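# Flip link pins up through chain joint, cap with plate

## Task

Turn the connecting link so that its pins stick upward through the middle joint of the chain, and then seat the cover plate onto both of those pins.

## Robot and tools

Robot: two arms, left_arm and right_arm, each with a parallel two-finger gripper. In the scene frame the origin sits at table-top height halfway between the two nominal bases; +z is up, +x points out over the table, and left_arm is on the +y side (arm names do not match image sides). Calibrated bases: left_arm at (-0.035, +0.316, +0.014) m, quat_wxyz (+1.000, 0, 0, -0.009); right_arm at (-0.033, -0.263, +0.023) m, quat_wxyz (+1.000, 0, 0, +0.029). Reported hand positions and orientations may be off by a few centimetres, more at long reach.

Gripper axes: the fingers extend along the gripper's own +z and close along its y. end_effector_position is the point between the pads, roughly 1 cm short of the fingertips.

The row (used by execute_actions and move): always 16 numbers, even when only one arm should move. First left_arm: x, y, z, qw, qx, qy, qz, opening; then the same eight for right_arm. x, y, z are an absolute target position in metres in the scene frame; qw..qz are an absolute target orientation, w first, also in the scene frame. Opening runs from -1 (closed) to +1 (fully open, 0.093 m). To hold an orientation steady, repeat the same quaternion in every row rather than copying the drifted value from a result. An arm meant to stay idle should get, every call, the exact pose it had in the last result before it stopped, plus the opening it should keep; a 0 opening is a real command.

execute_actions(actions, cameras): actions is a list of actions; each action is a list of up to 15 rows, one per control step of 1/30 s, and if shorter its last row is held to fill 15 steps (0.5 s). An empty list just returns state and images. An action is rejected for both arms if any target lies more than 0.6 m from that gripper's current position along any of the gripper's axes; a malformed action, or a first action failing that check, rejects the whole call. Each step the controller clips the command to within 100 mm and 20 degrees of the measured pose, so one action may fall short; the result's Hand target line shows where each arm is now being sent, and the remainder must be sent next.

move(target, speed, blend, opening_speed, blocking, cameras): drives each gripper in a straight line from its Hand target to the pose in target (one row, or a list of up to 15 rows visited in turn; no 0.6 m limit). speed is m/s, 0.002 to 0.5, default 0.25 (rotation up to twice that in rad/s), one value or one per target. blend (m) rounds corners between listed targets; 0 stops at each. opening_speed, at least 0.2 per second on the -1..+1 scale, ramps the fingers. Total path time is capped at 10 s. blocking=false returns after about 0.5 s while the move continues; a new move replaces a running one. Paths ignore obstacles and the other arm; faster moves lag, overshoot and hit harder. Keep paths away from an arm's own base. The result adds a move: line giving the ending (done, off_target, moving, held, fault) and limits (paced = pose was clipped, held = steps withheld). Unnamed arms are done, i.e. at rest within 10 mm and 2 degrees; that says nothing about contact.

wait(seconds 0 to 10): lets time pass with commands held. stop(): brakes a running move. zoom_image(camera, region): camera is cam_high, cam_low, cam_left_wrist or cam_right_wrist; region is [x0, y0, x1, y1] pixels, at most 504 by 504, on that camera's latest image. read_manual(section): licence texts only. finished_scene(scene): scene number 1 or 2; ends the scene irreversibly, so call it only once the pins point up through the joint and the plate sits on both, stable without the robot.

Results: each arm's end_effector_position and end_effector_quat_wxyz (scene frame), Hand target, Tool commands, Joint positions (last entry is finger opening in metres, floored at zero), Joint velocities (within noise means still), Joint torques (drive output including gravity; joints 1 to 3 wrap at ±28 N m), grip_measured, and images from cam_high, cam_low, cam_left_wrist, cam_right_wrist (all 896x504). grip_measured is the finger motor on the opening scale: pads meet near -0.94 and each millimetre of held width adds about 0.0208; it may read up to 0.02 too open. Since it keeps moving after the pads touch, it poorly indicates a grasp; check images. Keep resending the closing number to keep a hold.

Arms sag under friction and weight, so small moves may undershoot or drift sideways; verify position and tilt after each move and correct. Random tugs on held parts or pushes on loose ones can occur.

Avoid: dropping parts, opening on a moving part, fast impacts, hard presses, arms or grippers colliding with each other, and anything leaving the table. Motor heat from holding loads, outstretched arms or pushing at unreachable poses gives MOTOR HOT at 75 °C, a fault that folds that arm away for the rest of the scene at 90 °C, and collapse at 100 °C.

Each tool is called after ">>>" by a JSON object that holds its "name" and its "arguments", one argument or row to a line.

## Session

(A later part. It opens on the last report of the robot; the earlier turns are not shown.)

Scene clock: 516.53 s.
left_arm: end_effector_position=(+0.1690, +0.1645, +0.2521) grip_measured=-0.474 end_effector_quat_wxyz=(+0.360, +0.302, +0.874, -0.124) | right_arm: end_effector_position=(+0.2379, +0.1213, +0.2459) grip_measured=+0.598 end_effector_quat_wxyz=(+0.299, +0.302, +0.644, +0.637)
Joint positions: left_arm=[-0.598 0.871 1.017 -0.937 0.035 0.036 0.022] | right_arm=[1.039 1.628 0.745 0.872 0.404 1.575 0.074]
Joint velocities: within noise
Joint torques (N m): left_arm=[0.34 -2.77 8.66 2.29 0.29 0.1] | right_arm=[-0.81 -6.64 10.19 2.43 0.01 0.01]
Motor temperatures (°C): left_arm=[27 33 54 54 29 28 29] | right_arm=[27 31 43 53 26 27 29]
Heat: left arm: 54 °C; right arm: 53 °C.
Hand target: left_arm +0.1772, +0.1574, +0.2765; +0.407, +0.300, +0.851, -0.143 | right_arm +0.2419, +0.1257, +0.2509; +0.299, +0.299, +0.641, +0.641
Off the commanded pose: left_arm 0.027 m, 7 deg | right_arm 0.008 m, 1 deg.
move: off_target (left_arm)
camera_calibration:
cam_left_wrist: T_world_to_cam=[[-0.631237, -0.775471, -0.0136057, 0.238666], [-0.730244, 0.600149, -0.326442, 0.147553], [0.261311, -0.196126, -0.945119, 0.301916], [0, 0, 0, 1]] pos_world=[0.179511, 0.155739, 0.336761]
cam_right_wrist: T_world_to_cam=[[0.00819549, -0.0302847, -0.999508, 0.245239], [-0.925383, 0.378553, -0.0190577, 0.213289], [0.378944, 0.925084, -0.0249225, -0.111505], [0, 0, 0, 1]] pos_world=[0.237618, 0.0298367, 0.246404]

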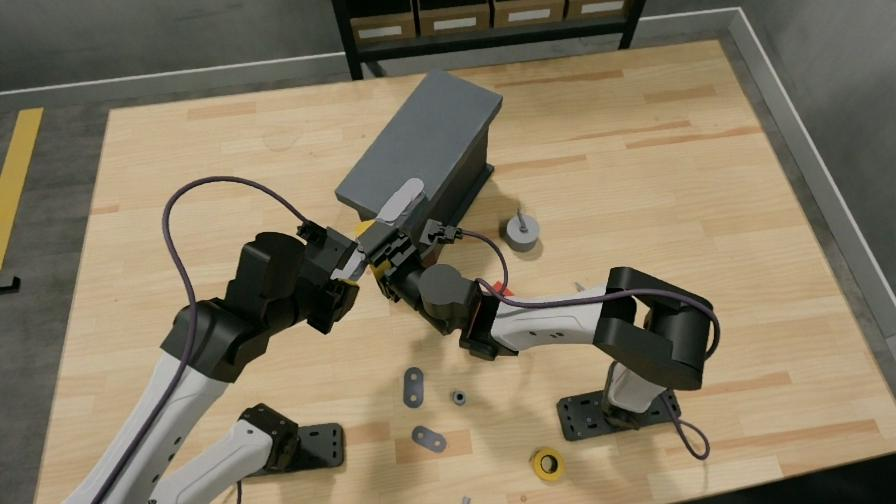

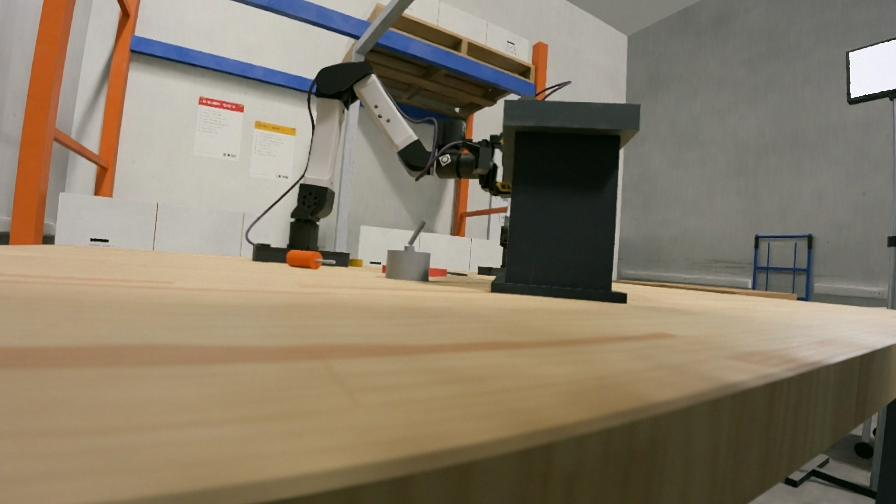

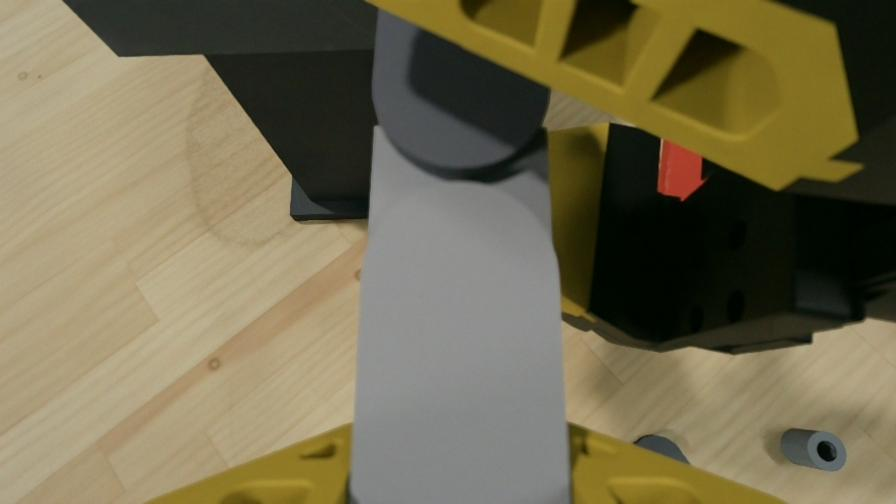

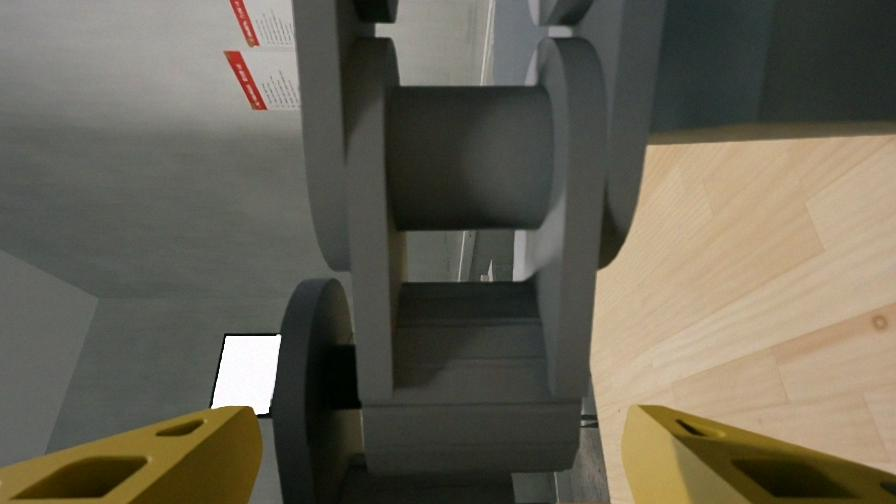

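>>> {"name": "move", "arguments": {
  "target": [0.1790,0.1560,0.276,0.4076,0.2994,0.8507,-0.1435,-0.85,0.242,0.126,0.251,0.2989,0.2989,0.6408,0.6408,-0.4],
  "speed": 0.05,
  "opening_speed": 0.4
}}

>>> {"name": "zoom_image", "arguments": {
  "camera": "cam_high",
  "region": [330, 170, 450, 290]
}}

Scene clock: 559.30 s.
left_arm: end_effector_position=(+0.1687, +0.1640, +0.2521) grip_measured=-0.474 end_effector_quat_wxyz=(+0.359, +0.303, +0.874, -0.126) | right_arm: end_effector_position=(+0.2377, +0.1215, +0.2454) grip_measured=-0.255 end_effector_quat_wxyz=(+0.301, +0.298, +0.646, +0.635)
Joint positions: left_arm=[-0.598 0.871 1.017 -0.937 0.039 0.036 0.022] | right_arm=[1.039 1.628 0.745 0.869 0.403 1.566 0.033]
Joint velocities: within noise
Joint torques (N m): left_arm=[0.32 -2.73 8.62 2.27 0.26 0.09] | right_arm=[-0.77 -6.58 10.28 2.44 -0.01 0.14]
Motor temperatures (°C): left_arm=[27 33 54 56 29 28 29] | right_arm=[27 34 45 54 26 27 29]
Heat: left arm: 56 °C; right arm: 54 °C.
Hand target: left_arm +0.1772, +0.1574, +0.2765; +0.407, +0.300, +0.851, -0.143 | right_arm +0.2419, +0.1257, +0.2508; +0.299, +0.299, +0.641, +0.641
Off the commanded pose: left_arm 0.027 m, 6 deg | right_arm 0.008 m, 1 deg.
move: off_target (left_arm)
camera_calibration:
cam_left_wrist: T_world_to_cam=[[-0.633334, -0.773801, -0.0109007, 0.237423], [-0.729144, 0.601384, -0.326629, 0.147246], [0.259302, -0.198917, -0.94509, 0.30272], [0, 0, 0, 1]] pos_world=[0.179236, 0.155383, 0.33678]
cam_right_wrist: T_world_to_cam=[[0.013283, -0.0396237, -0.999126, 0.244551], [-0.925741, 0.377173, -0.0272655, 0.215375], [0.377924, 0.925295, -0.0316713, -0.109728], [0, 0, 0, 1]] pos_world=[0.237602, 0.0299875, 0.246734]

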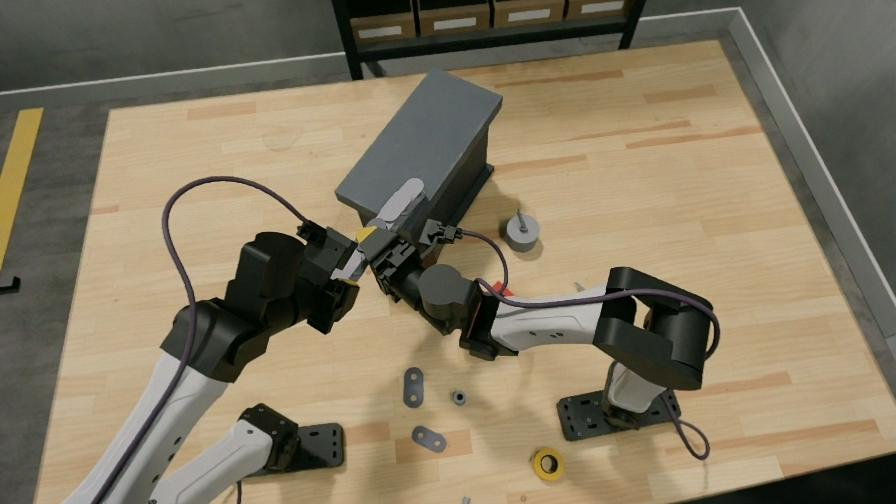

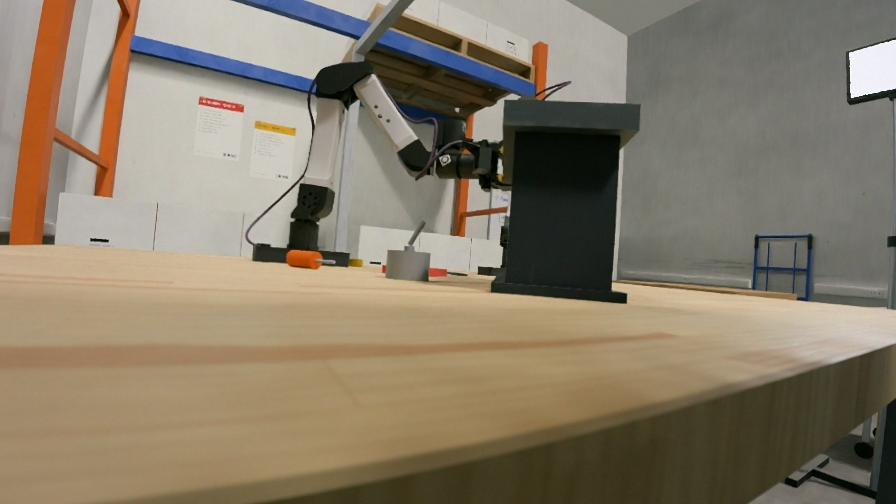

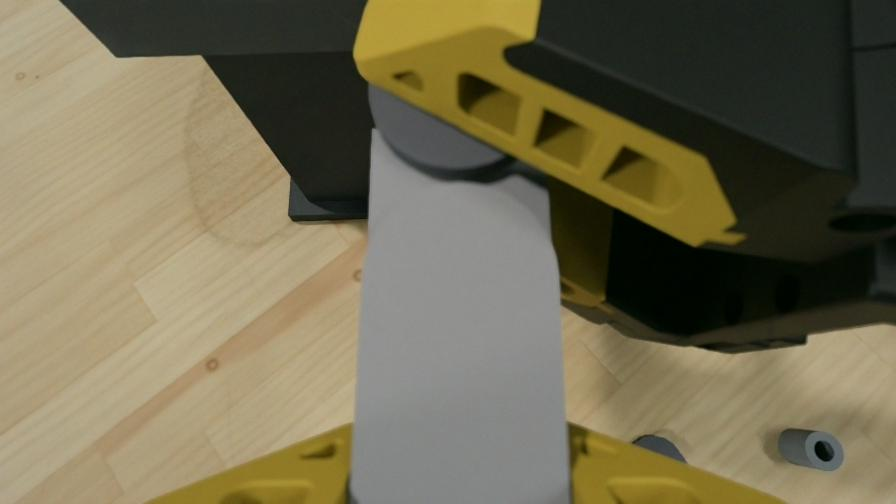

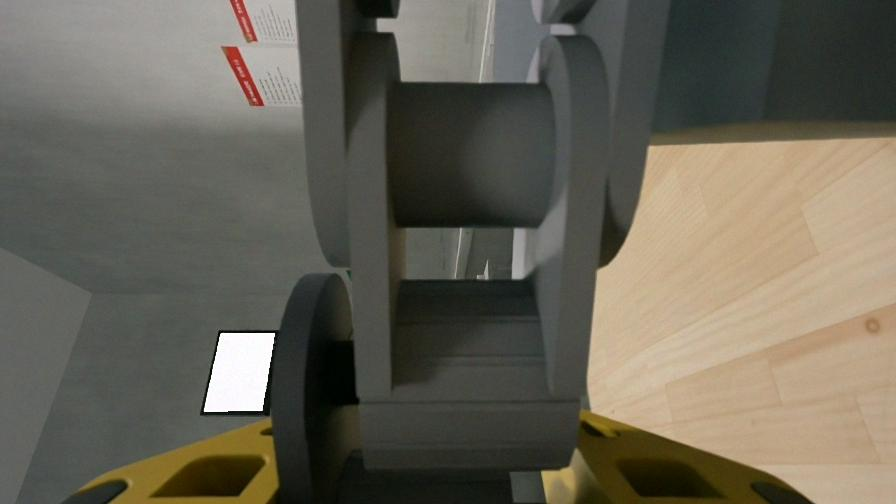

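Scaled by 4.200 from the camera's 896x504 image, which has a finer 1280x720 frame.

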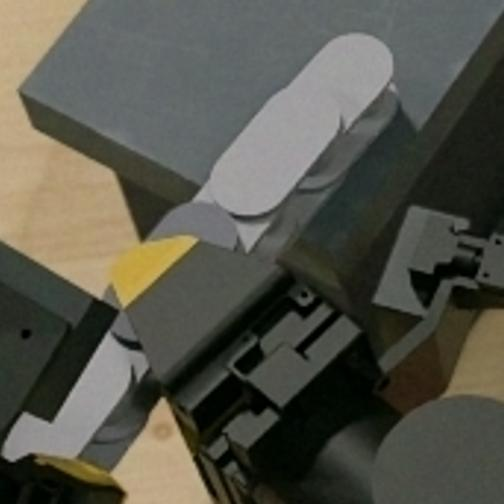

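>>> {"name": "move", "arguments": {
  "target": [
    [0.1790,0.1560,0.276,0.4076,0.2994,0.8507,-0.1435,-0.85,0.242,0.126,0.251,0.2989,0.2989,0.6408,0.6408,0.1],
    [0.1790,0.1560,0.276,0.4076,0.2994,0.8507,-0.1435,-0.85,0.2485,0.1220,0.251,0.2989,0.2989,0.6408,0.6408,0.1]
  ],
  "speed": 0.05,
  "opening_speed": 0.6
}}

>>> {"name": "zoom_image", "arguments": {
  "camera": "cam_high",
  "region": [330, 170, 450, 290]
}}

Scene clock: 573.50 s.
left_arm: end_effector_position=(+0.1686, +0.1639, +0.2521) grip_measured=-0.474 end_effector_quat_wxyz=(+0.359, +0.303, +0.874, -0.126) | right_arm: end_effector_position=(+0.2446, +0.1177, +0.2453) grip_measured=+0.098 end_effector_quat_wxyz=(+0.302, +0.299, +0.646, +0.634)
Joint positions: left_arm=[-0.598 0.871 1.017 -0.937 0.039 0.036 0.022] | right_arm=[1.015 1.628 0.745 0.869 0.38 1.566 0.05]
Joint velocities: within noise
Joint torques (N m): left_arm=[0.28 -2.74 8.61 2.29 0.26 0.09] | right_arm=[-0.81 -6.64 10.03 2.45 -0.03 0.13]
Motor temperatures (°C): left_arm=[27 33 54 56 29 28 29] | right_arm=[27 35 46 54 26 27 30]
Heat: left arm: 56 °C; right arm: 54 °C.
Hand target: left_arm +0.1772, +0.1574, +0.2765; +0.407, +0.300, +0.851, -0.143 | right_arm +0.2484, +0.1217, +0.2509; +0.299, +0.299, +0.641, +0.641
Off the commanded pose: left_arm 0.027 m, 7 deg | right_arm 0.008 m, 1 deg.
move: off_target (left_arm)
camera_calibration:
cam_left_wrist: T_world_to_cam=[[-0.633547, -0.773632, -0.0106033, 0.237287], [-0.729135, 0.60158, -0.326288, 0.147047], [0.258806, -0.198988, -0.945211, 0.302807], [0, 0, 0, 1]] pos_world=[0.179181, 0.155367, 0.336712]
cam_right_wrist: T_world_to_cam=[[0.0129392, -0.0394944, -0.999136, 0.244362], [-0.925172, 0.378591, -0.0269465, 0.222771], [0.379329, 0.924721, -0.0316404, -0.109154], [0, 0, 0, 1]] pos_world=[0.244345, 0.0262491, 0.2467]

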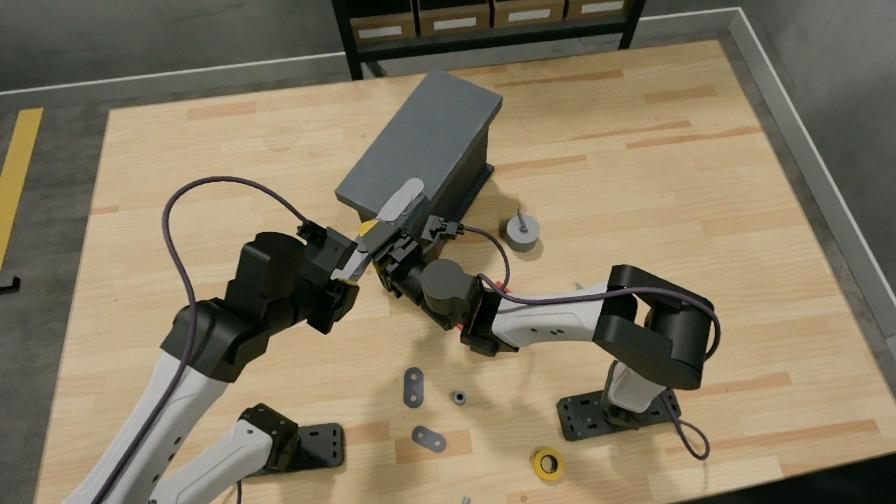

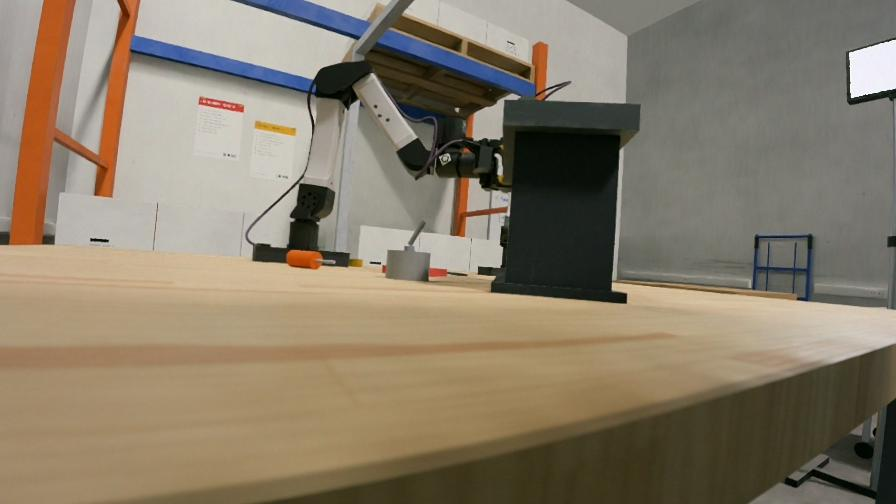

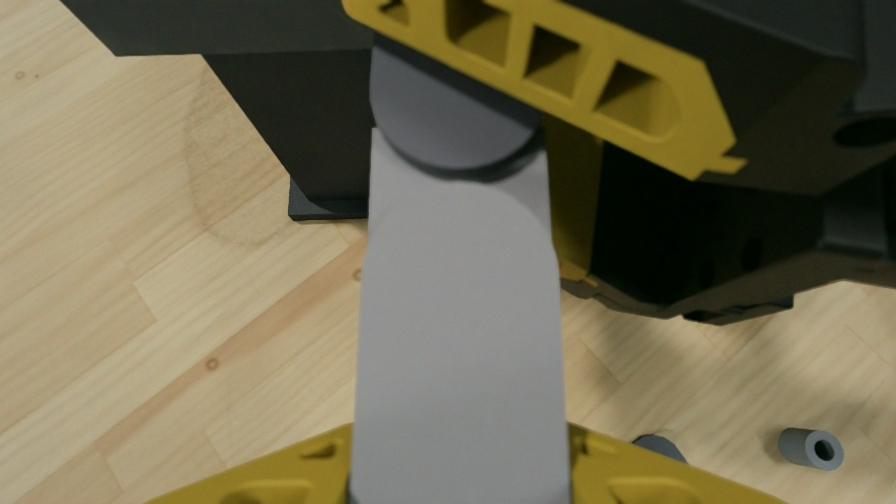

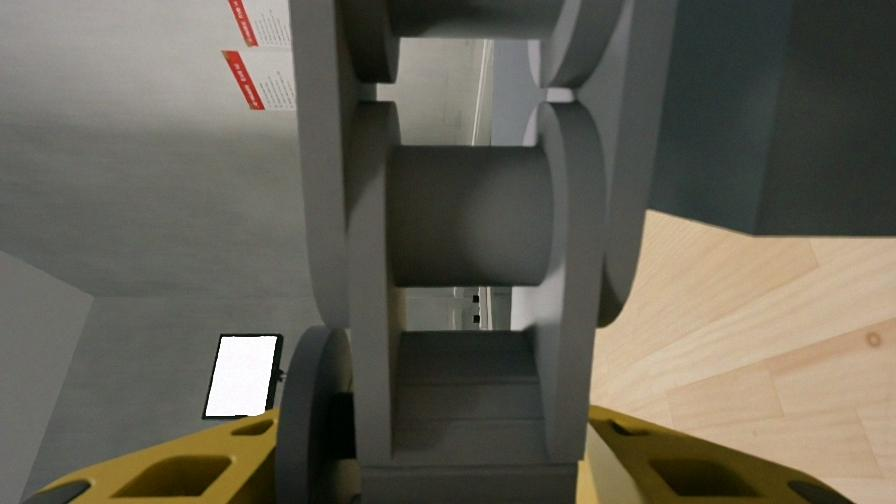

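Scaled by 4.200 from the camera's 896x504 image, which has a finer 1280x720 frame.

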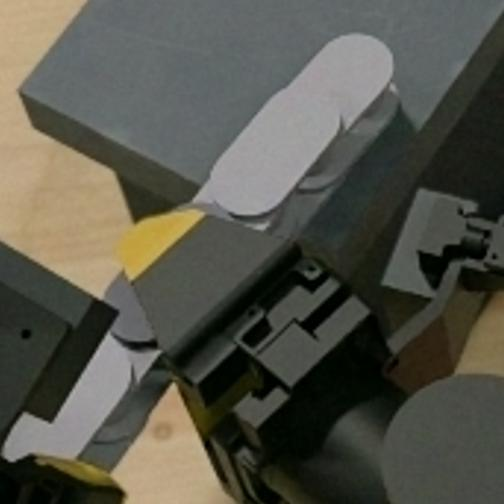

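>>> {"name": "move", "arguments": {
  "target": [0.1790,0.1560,0.276,0.4076,0.2994,0.8507,-0.1435,-0.85,0.2485,0.1220,0.251,0.2989,0.2989,0.6408,0.6408,-0.5],
  "speed": 0.05,
  "opening_speed": 0.5
}}

>>> {"name": "zoom_image", "arguments": {
  "camera": "cam_high",
  "region": [330, 170, 450, 290]
}}

Scene clock: 582.60 s.
left_arm: end_effector_position=(+0.1686, +0.1638, +0.2522) grip_measured=-0.474 end_effector_quat_wxyz=(+0.359, +0.303, +0.874, -0.126) | right_arm: end_effector_position=(+0.2445, +0.1179, +0.2452) grip_measured=-0.260 end_effector_quat_wxyz=(+0.302, +0.298, +0.647, +0.634)
Joint positions: left_arm=[-0.598 0.871 1.017 -0.936 0.04 0.036 0.022] | right_arm=[1.015 1.628 0.745 0.869 0.379 1.563 0.033]
Joint velocities: within noise
Joint torques (N m): left_arm=[0.31 -2.78 8.55 2.28 0.23 0.08] | right_arm=[-0.87 -6.71 10.11 2.45 -0.04 0.11]
Motor temperatures (°C): left_arm=[27 32 55 57 29 28 30] | right_arm=[27 35 46 54 26 27 30]
Heat: left arm: 57 °C; right arm: 54 °C.
Hand target: left_arm +0.1772, +0.1573, +0.2765; +0.407, +0.300, +0.851, -0.143 | right_arm +0.2484, +0.1217, +0.2509; +0.299, +0.299, +0.641, +0.641
Off the commanded pose: left_arm 0.027 m, 6 deg | right_arm 0.008 m, 1 deg.
move: off_target (left_arm)
camera_calibration:
cam_left_wrist: T_world_to_cam=[[-0.633959, -0.773301, -0.0101164, 0.237061], [-0.728711, 0.601682, -0.327046, 0.147322], [0.258991, -0.199962, -0.944954, 0.302953], [0, 0, 0, 1]] pos_world=[0.17918, 0.155257, 0.336857]
cam_right_wrist: T_world_to_cam=[[0.0143156, -0.0421909, -0.999007, 0.244143], [-0.92558, 0.377423, -0.0292031, 0.223386], [0.378281, 0.925079, -0.033648, -0.108541], [0, 0, 0, 1]] pos_world=[0.244326, 0.0263989, 0.246771]

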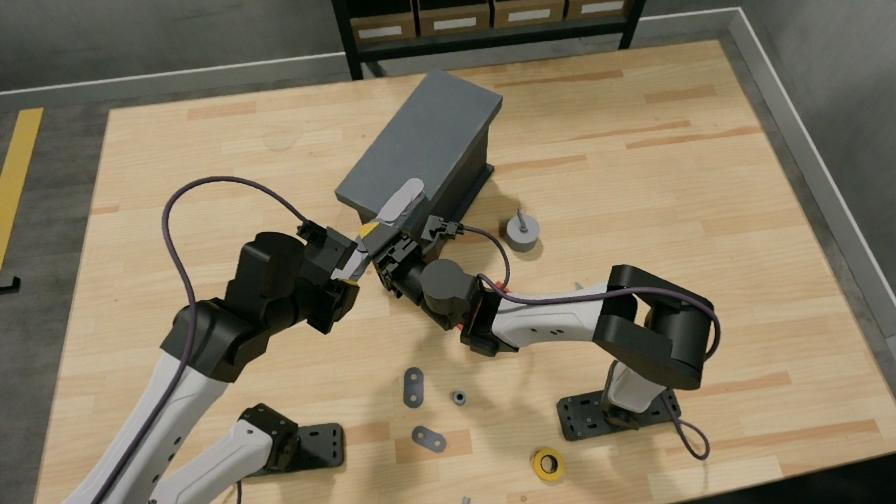

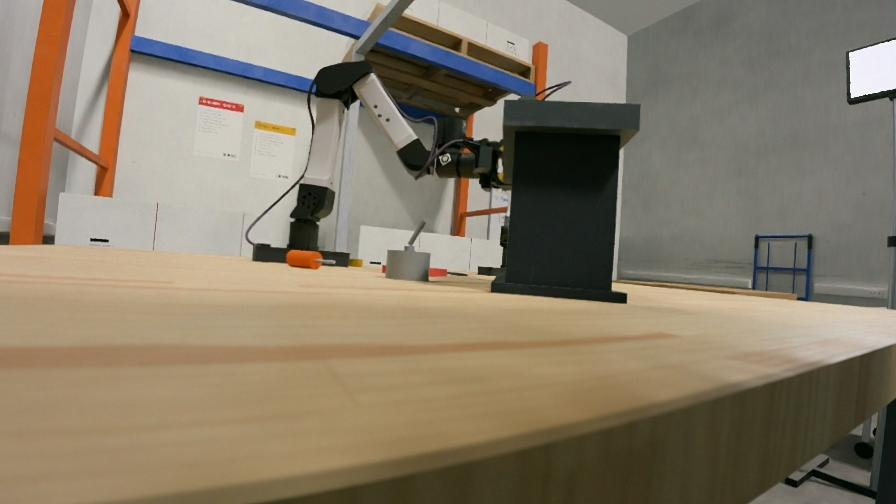

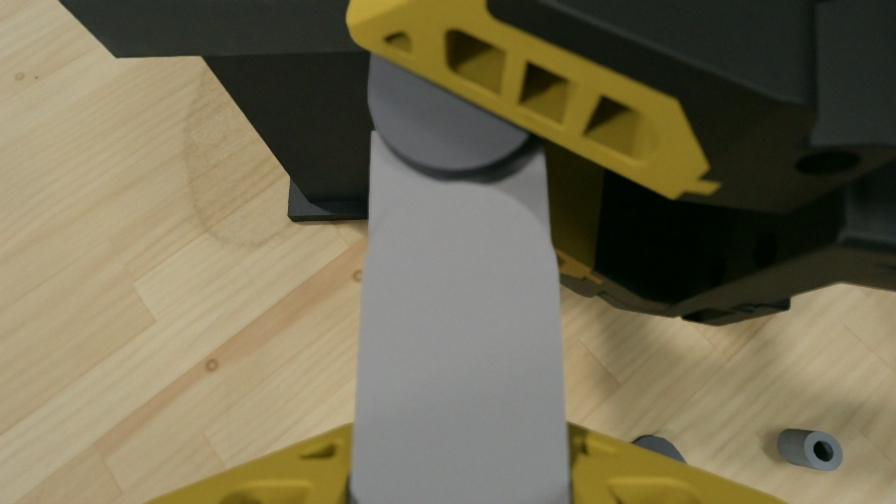

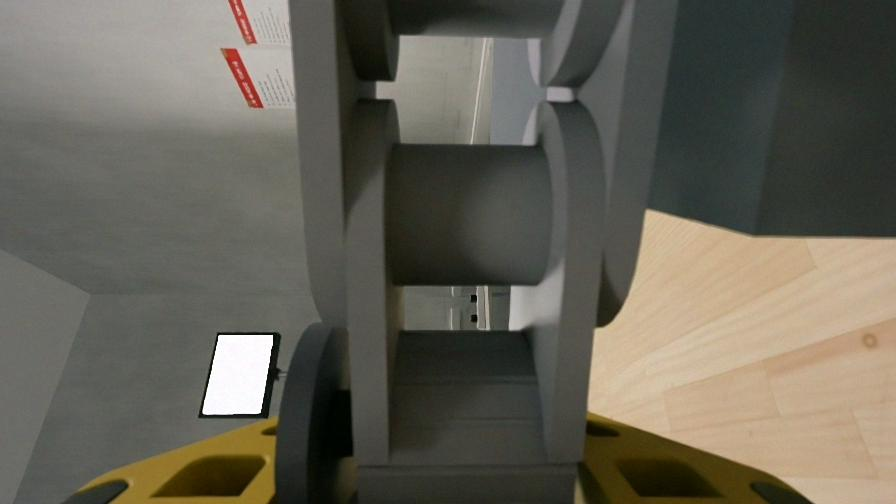

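Scaled by 4.200 from the camera's 896x504 image, which has a finer 1280x720 frame.

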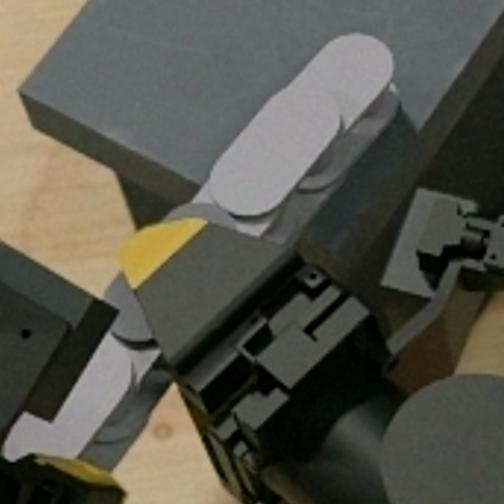

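>>> {"name": "move", "arguments": {
  "target": [
    [0.1720,0.1610,0.264,0.385,0.3015,0.8625,-0.135,-0.85,0.2485,0.1220,0.254,0.2989,0.2989,0.6408,0.6408,-0.5]
  ],
  "speed": 0.05
}}

>>> {"name": "move", "arguments": {
  "target": [0.1720,0.1610,0.264,0.385,0.3015,0.8625,-0.135,-0.1,0.2485,0.1220,0.254,0.2989,0.2989,0.6408,0.6408,-0.5],
  "speed": 0.05,
  "opening_speed": 0.4
}}

Scene clock: 595.70 s.
left_arm: end_effector_position=(+0.1678, +0.1644, +0.2504) grip_measured=-0.474 end_effector_quat_wxyz=(+0.356, +0.303, +0.875, -0.125) | right_arm: end_effector_position=(+0.2444, +0.1179, +0.2433) grip_measured=-0.260 end_effector_quat_wxyz=(+0.302, +0.298, +0.650, +0.631)
Joint positions: left_arm=[-0.598 0.87 1.013 -0.94 0.04 0.036 0.022] | right_arm=[1.015 1.628 0.745 0.861 0.378 1.563 0.033]
Joint velocities: within noise
Joint torques (N m): left_arm=[-0.17 -2.66 7.95 1.94 0.17 0.03] | right_arm=[-0.79 -7.5 10.59 2.36 -0.01 0.17]
Motor temperatures (°C): left_arm=[27 32 55 57 29 28 30] | right_arm=[27 35 46 53 26 27 30]
Heat: left arm: 57 °C; right arm: 53 °C.
Hand target: left_arm +0.1715, +0.1614, +0.2641; +0.385, +0.301, +0.862, -0.135 | right_arm +0.2483, +0.1216, +0.2538; +0.299, +0.299, +0.641, +0.641
Off the commanded pose: left_arm 0.015 m, 4 deg | right_arm 0.012 m, 2 deg.
move: off_target (left_arm, right_arm)
camera_calibration:
cam_left_wrist: T_world_to_cam=[[-0.634011, -0.773264, -0.00965572, 0.236857], [-0.730426, 0.602896, -0.320927, 0.14431], [0.253983, -0.196419, -0.947055, 0.302317], [0, 0, 0, 1]] pos_world=[0.178794, 0.15553, 0.334911]
cam_right_wrist: T_world_to_cam=[[0.0105093, -0.0492155, -0.998733, 0.243992], [-0.925834, 0.376868, -0.0283135, 0.223183], [0.377784, 0.924959, -0.0416047, -0.106528], [0, 0, 0, 1]] pos_world=[0.244311, 0.0264313, 0.245569]

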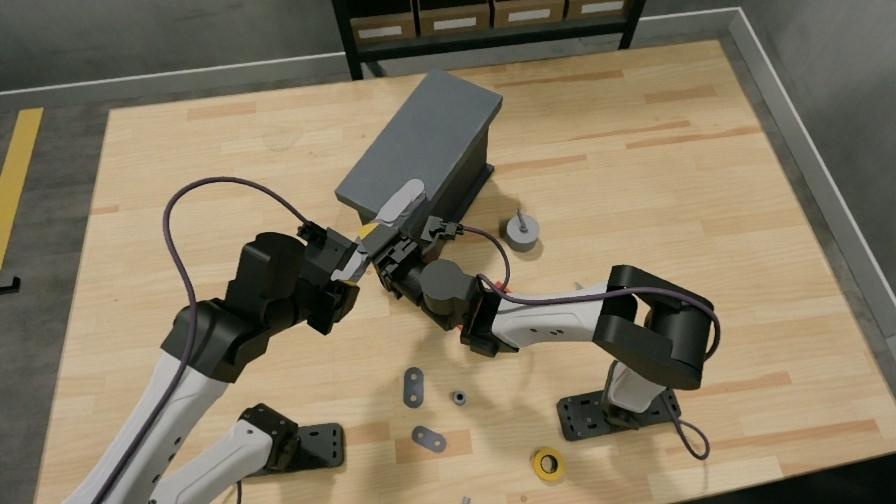

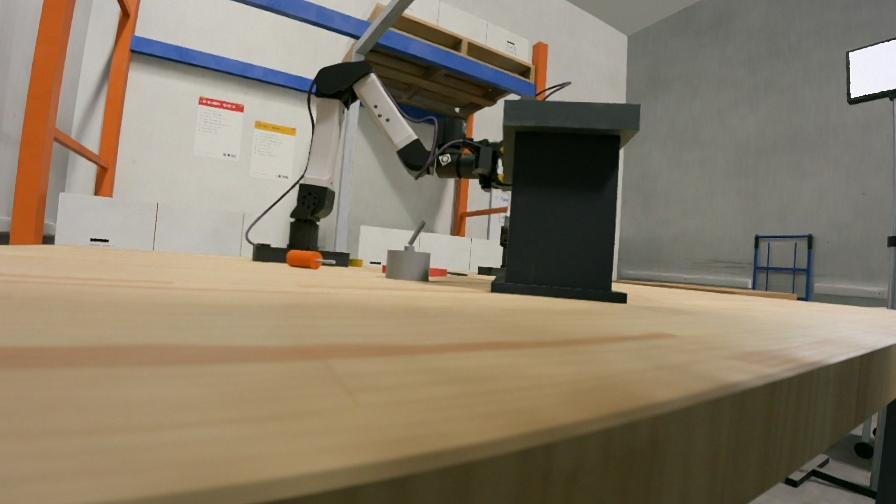

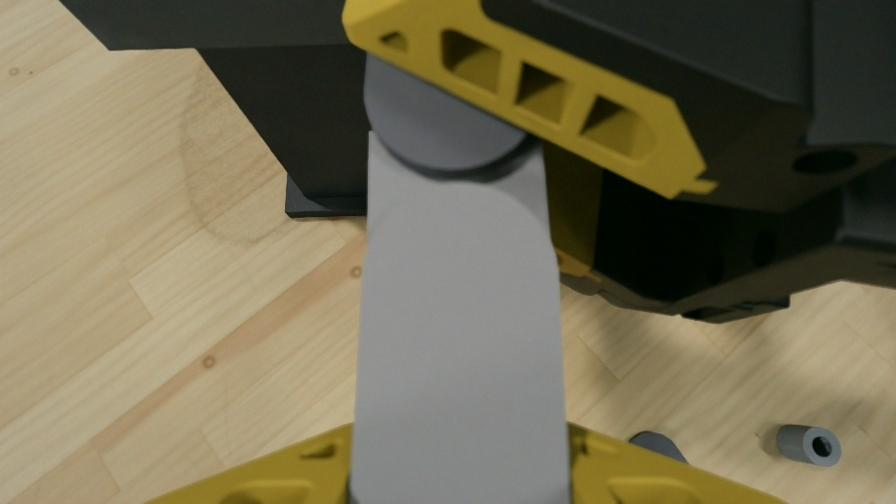

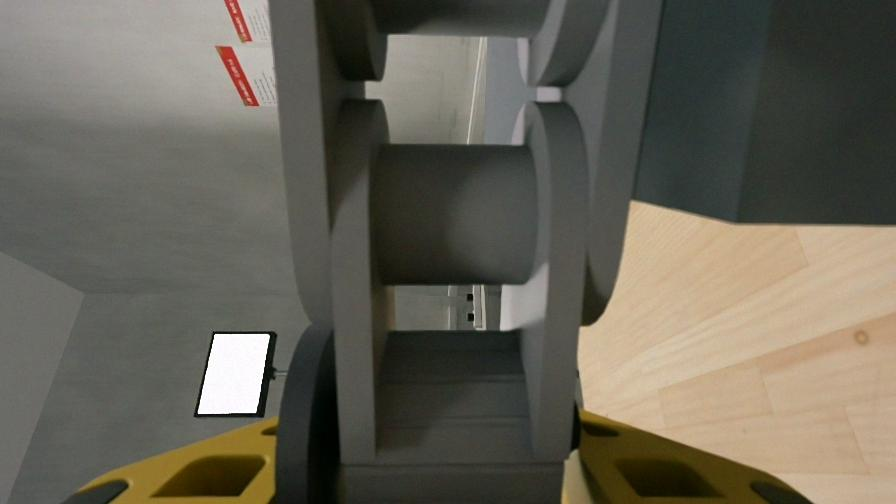

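Scene clock: 597.80 s.
left_arm: end_effector_position=(+0.1705, +0.1624, +0.2582) grip_measured=-0.102 end_effector_quat_wxyz=(+0.375, +0.301, +0.867, -0.131) | right_arm: end_effector_position=(+0.2442, +0.1183, +0.2381) grip_measured=-0.260 end_effector_quat_wxyz=(+0.306, +0.291, +0.660, +0.621)
Joint positions: left_arm=[-0.598 0.858 1.013 -0.911 0.04 0.036 0.04] | right_arm=[1.015 1.63 0.745 0.842 0.376 1.544 0.033]
Joint velocities: within noise
Joint torques (N m): left_arm=[-0.13 -1.46 7.86 1.73 0.18 0.03] | right_arm=[-0.9 -7.66 10.44 2.63 0 0.37]
Motor temperatures (°C): left_arm=[27 32 55 56 29 28 30] | right_arm=[27 35 46 53 26 27 30]
Heat: left arm: 56 °C; right arm: 53 °C.
Hand target: left_arm +0.1719, +0.1610, +0.2640; +0.385, +0.301, +0.862, -0.135 | right_arm +0.2481, +0.1213, +0.2540; +0.299, +0.299, +0.641, +0.641
Off the commanded pose: left_arm 0.006 m, 1 deg | right_arm 0.017 m, 3 deg.
move: off_target (right_arm)
camera_calibration:
cam_left_wrist: T_world_to_cam=[[-0.633637, -0.773528, -0.0125744, 0.237906], [-0.718981, 0.594799, -0.359556, 0.159361], [0.285606, -0.218787, -0.933039, 0.303318], [0, 0, 0, 1]] pos_world=[0.178694, 0.155601, 0.343298]
cam_right_wrist: T_world_to_cam=[[0.0128577, -0.0821279, -0.996539, 0.241564], [-0.92698, 0.372676, -0.0426736, 0.226837], [0.374891, 0.92432, -0.0713391, -0.0991486], [0, 0, 0, 1]] pos_world=[0.244337, 0.0269473, 0.243334]

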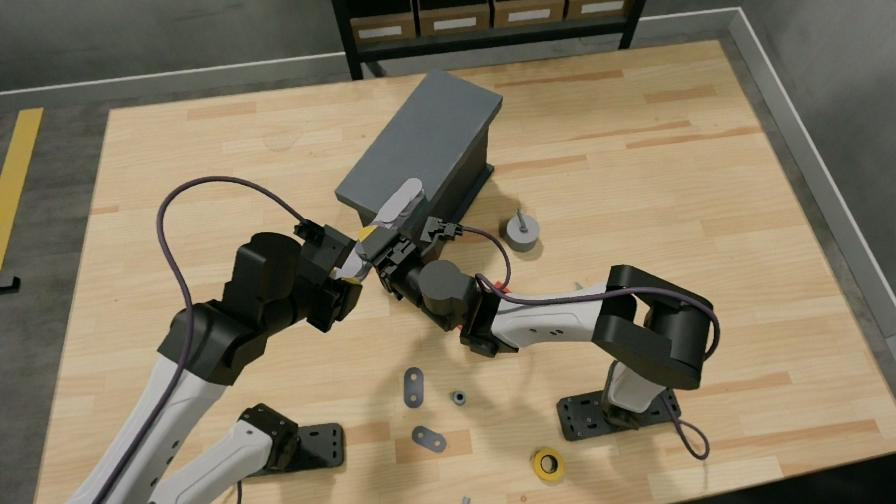

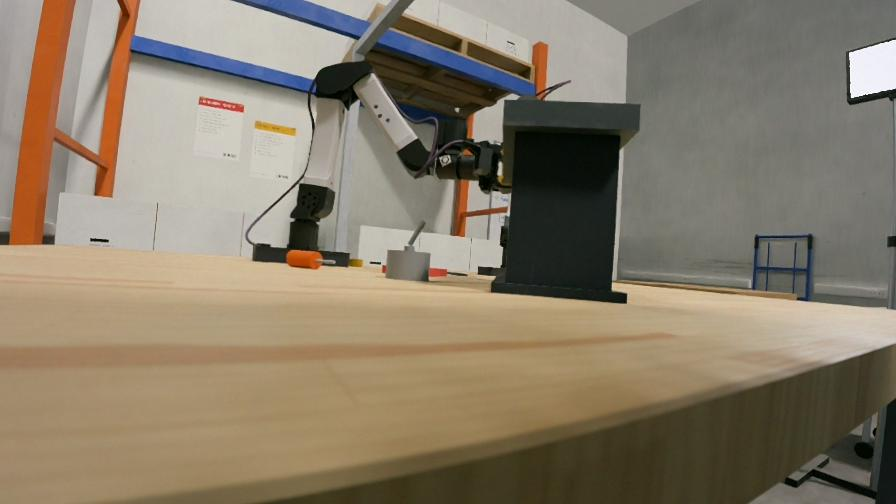

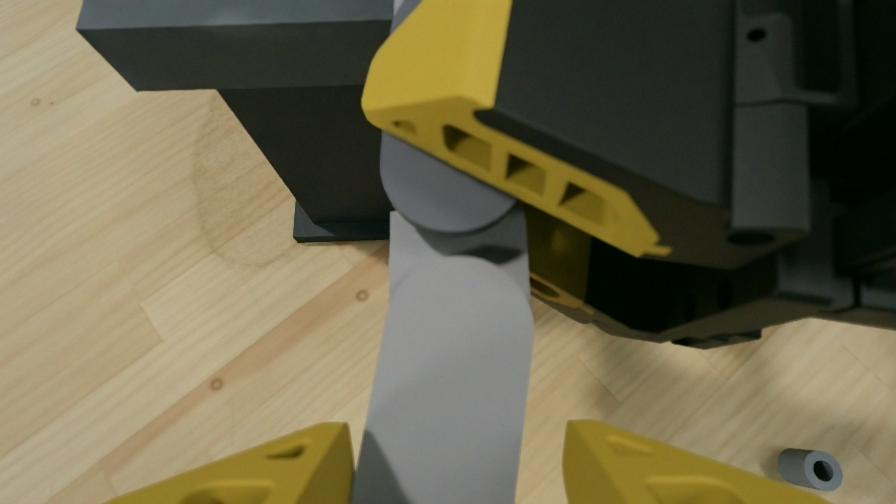

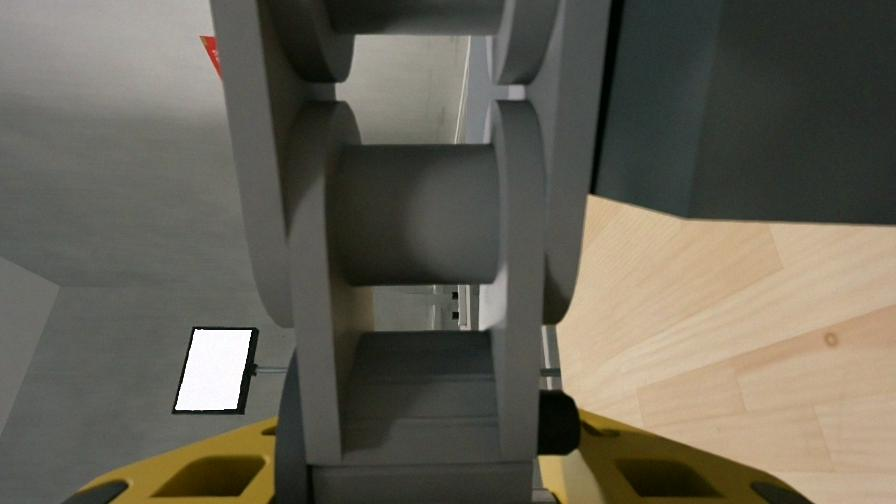

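>>> {"name": "move", "arguments": {
  "target": [
    [0.1720,0.1610,0.264,0.385,0.3015,0.8625,-0.135,0.2,0.2485,0.1220,0.256,0.2989,0.2989,0.6408,0.6408,-0.5],
    [0.118,0.202,0.335,0.385,0.3015,0.8625,-0.135,0.2,0.2485,0.1220,0.260,0.2989,0.2989,0.6408,0.6408,-0.5]
  ],
  "speed": 0.1
}}

Scene clock: 607.60 s.
left_arm: end_effector_position=(+0.1196, +0.2023, +0.3288) grip_measured=+0.198 end_effector_quat_wxyz=(+0.380, +0.298, +0.866, -0.130) | right_arm: end_effector_position=(+0.2447, +0.1195, +0.2376) grip_measured=-0.260 end_effector_quat_wxyz=(+0.307, +0.290, +0.664, +0.617)
Joint positions: left_arm=[-0.568 0.794 1.335 -1.287 0.056 0.054 0.055] | right_arm=[1.015 1.63 0.754 0.822 0.375 1.541 0.033]
Joint velocities: within noise
Joint torques (N m): left_arm=[0.31 0.46 7.87 1.58 0.3 0.09] | right_arm=[-0.85 -9.29 10.85 2.54 0.04 0.4]
Motor temperatures (°C): left_arm=[27 32 56 53 29 28 29] | right_arm=[27 35 46 53 26 27 31]
Heat: left arm: 56 °C; right arm: 53 °C.
Hand target: left_arm +0.1179, +0.2020, +0.3350; +0.385, +0.301, +0.862, -0.135 | right_arm +0.2481, +0.1212, +0.2601; +0.299, +0.299, +0.641, +0.641
Off the commanded pose: left_arm 0.006 m, 1 deg | right_arm 0.023 m, 4 deg.
move: off_target (right_arm)
camera_calibration:
cam_left_wrist: T_world_to_cam=[[-0.628396, -0.777738, -0.015551, 0.238591], [-0.719426, 0.588653, -0.368667, 0.128749], [0.29588, -0.220481, -0.929432, 0.390363], [0, 0, 0, 1]] pos_world=[0.127054, 0.19584, 0.413992]
cam_right_wrist: T_world_to_cam=[[0.0103697, -0.093414, -0.995573, 0.242947], [-0.92729, 0.371684, -0.0445334, 0.227544], [0.374199, 0.923647, -0.0827676, -0.0975018], [0, 0, 0, 1]] pos_world=[0.244965, 0.0281774, 0.243934]

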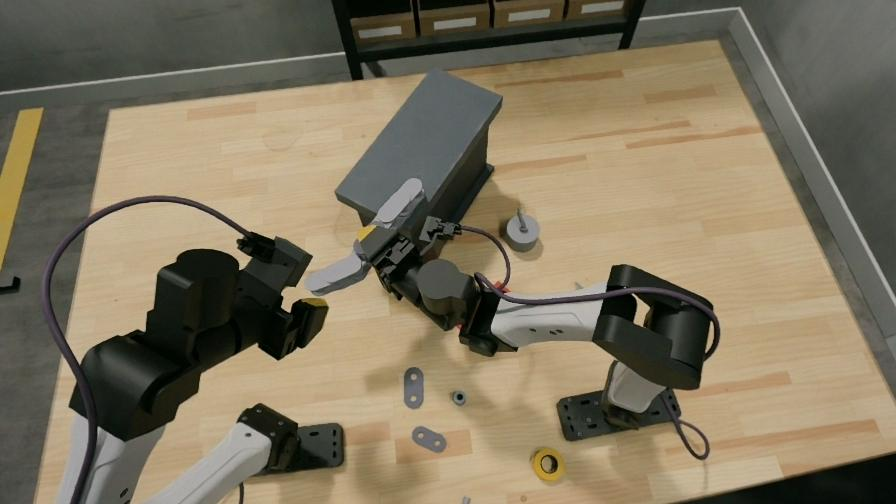

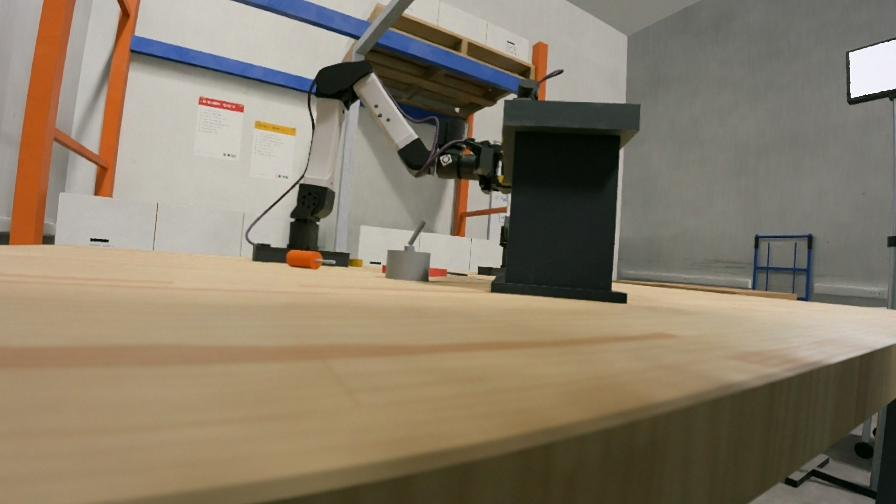

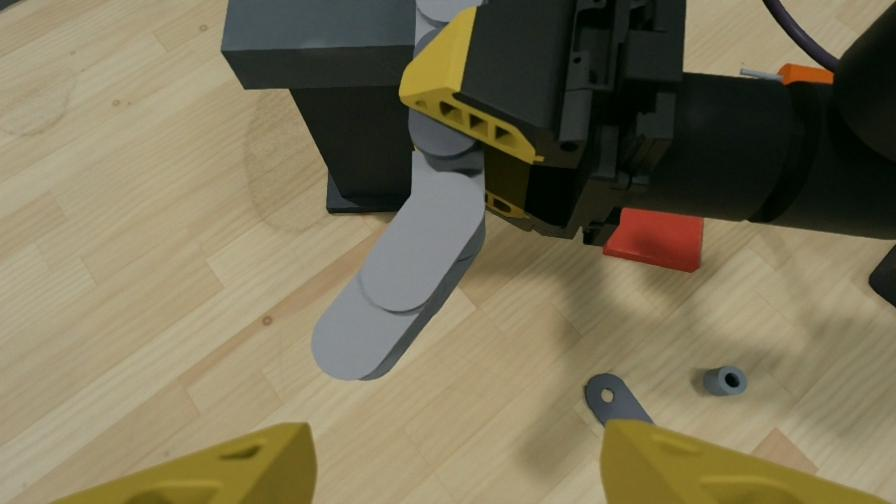

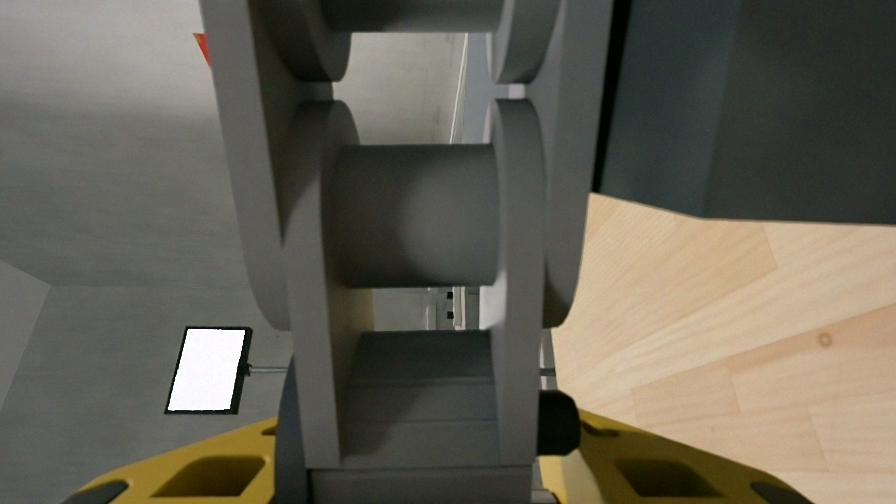

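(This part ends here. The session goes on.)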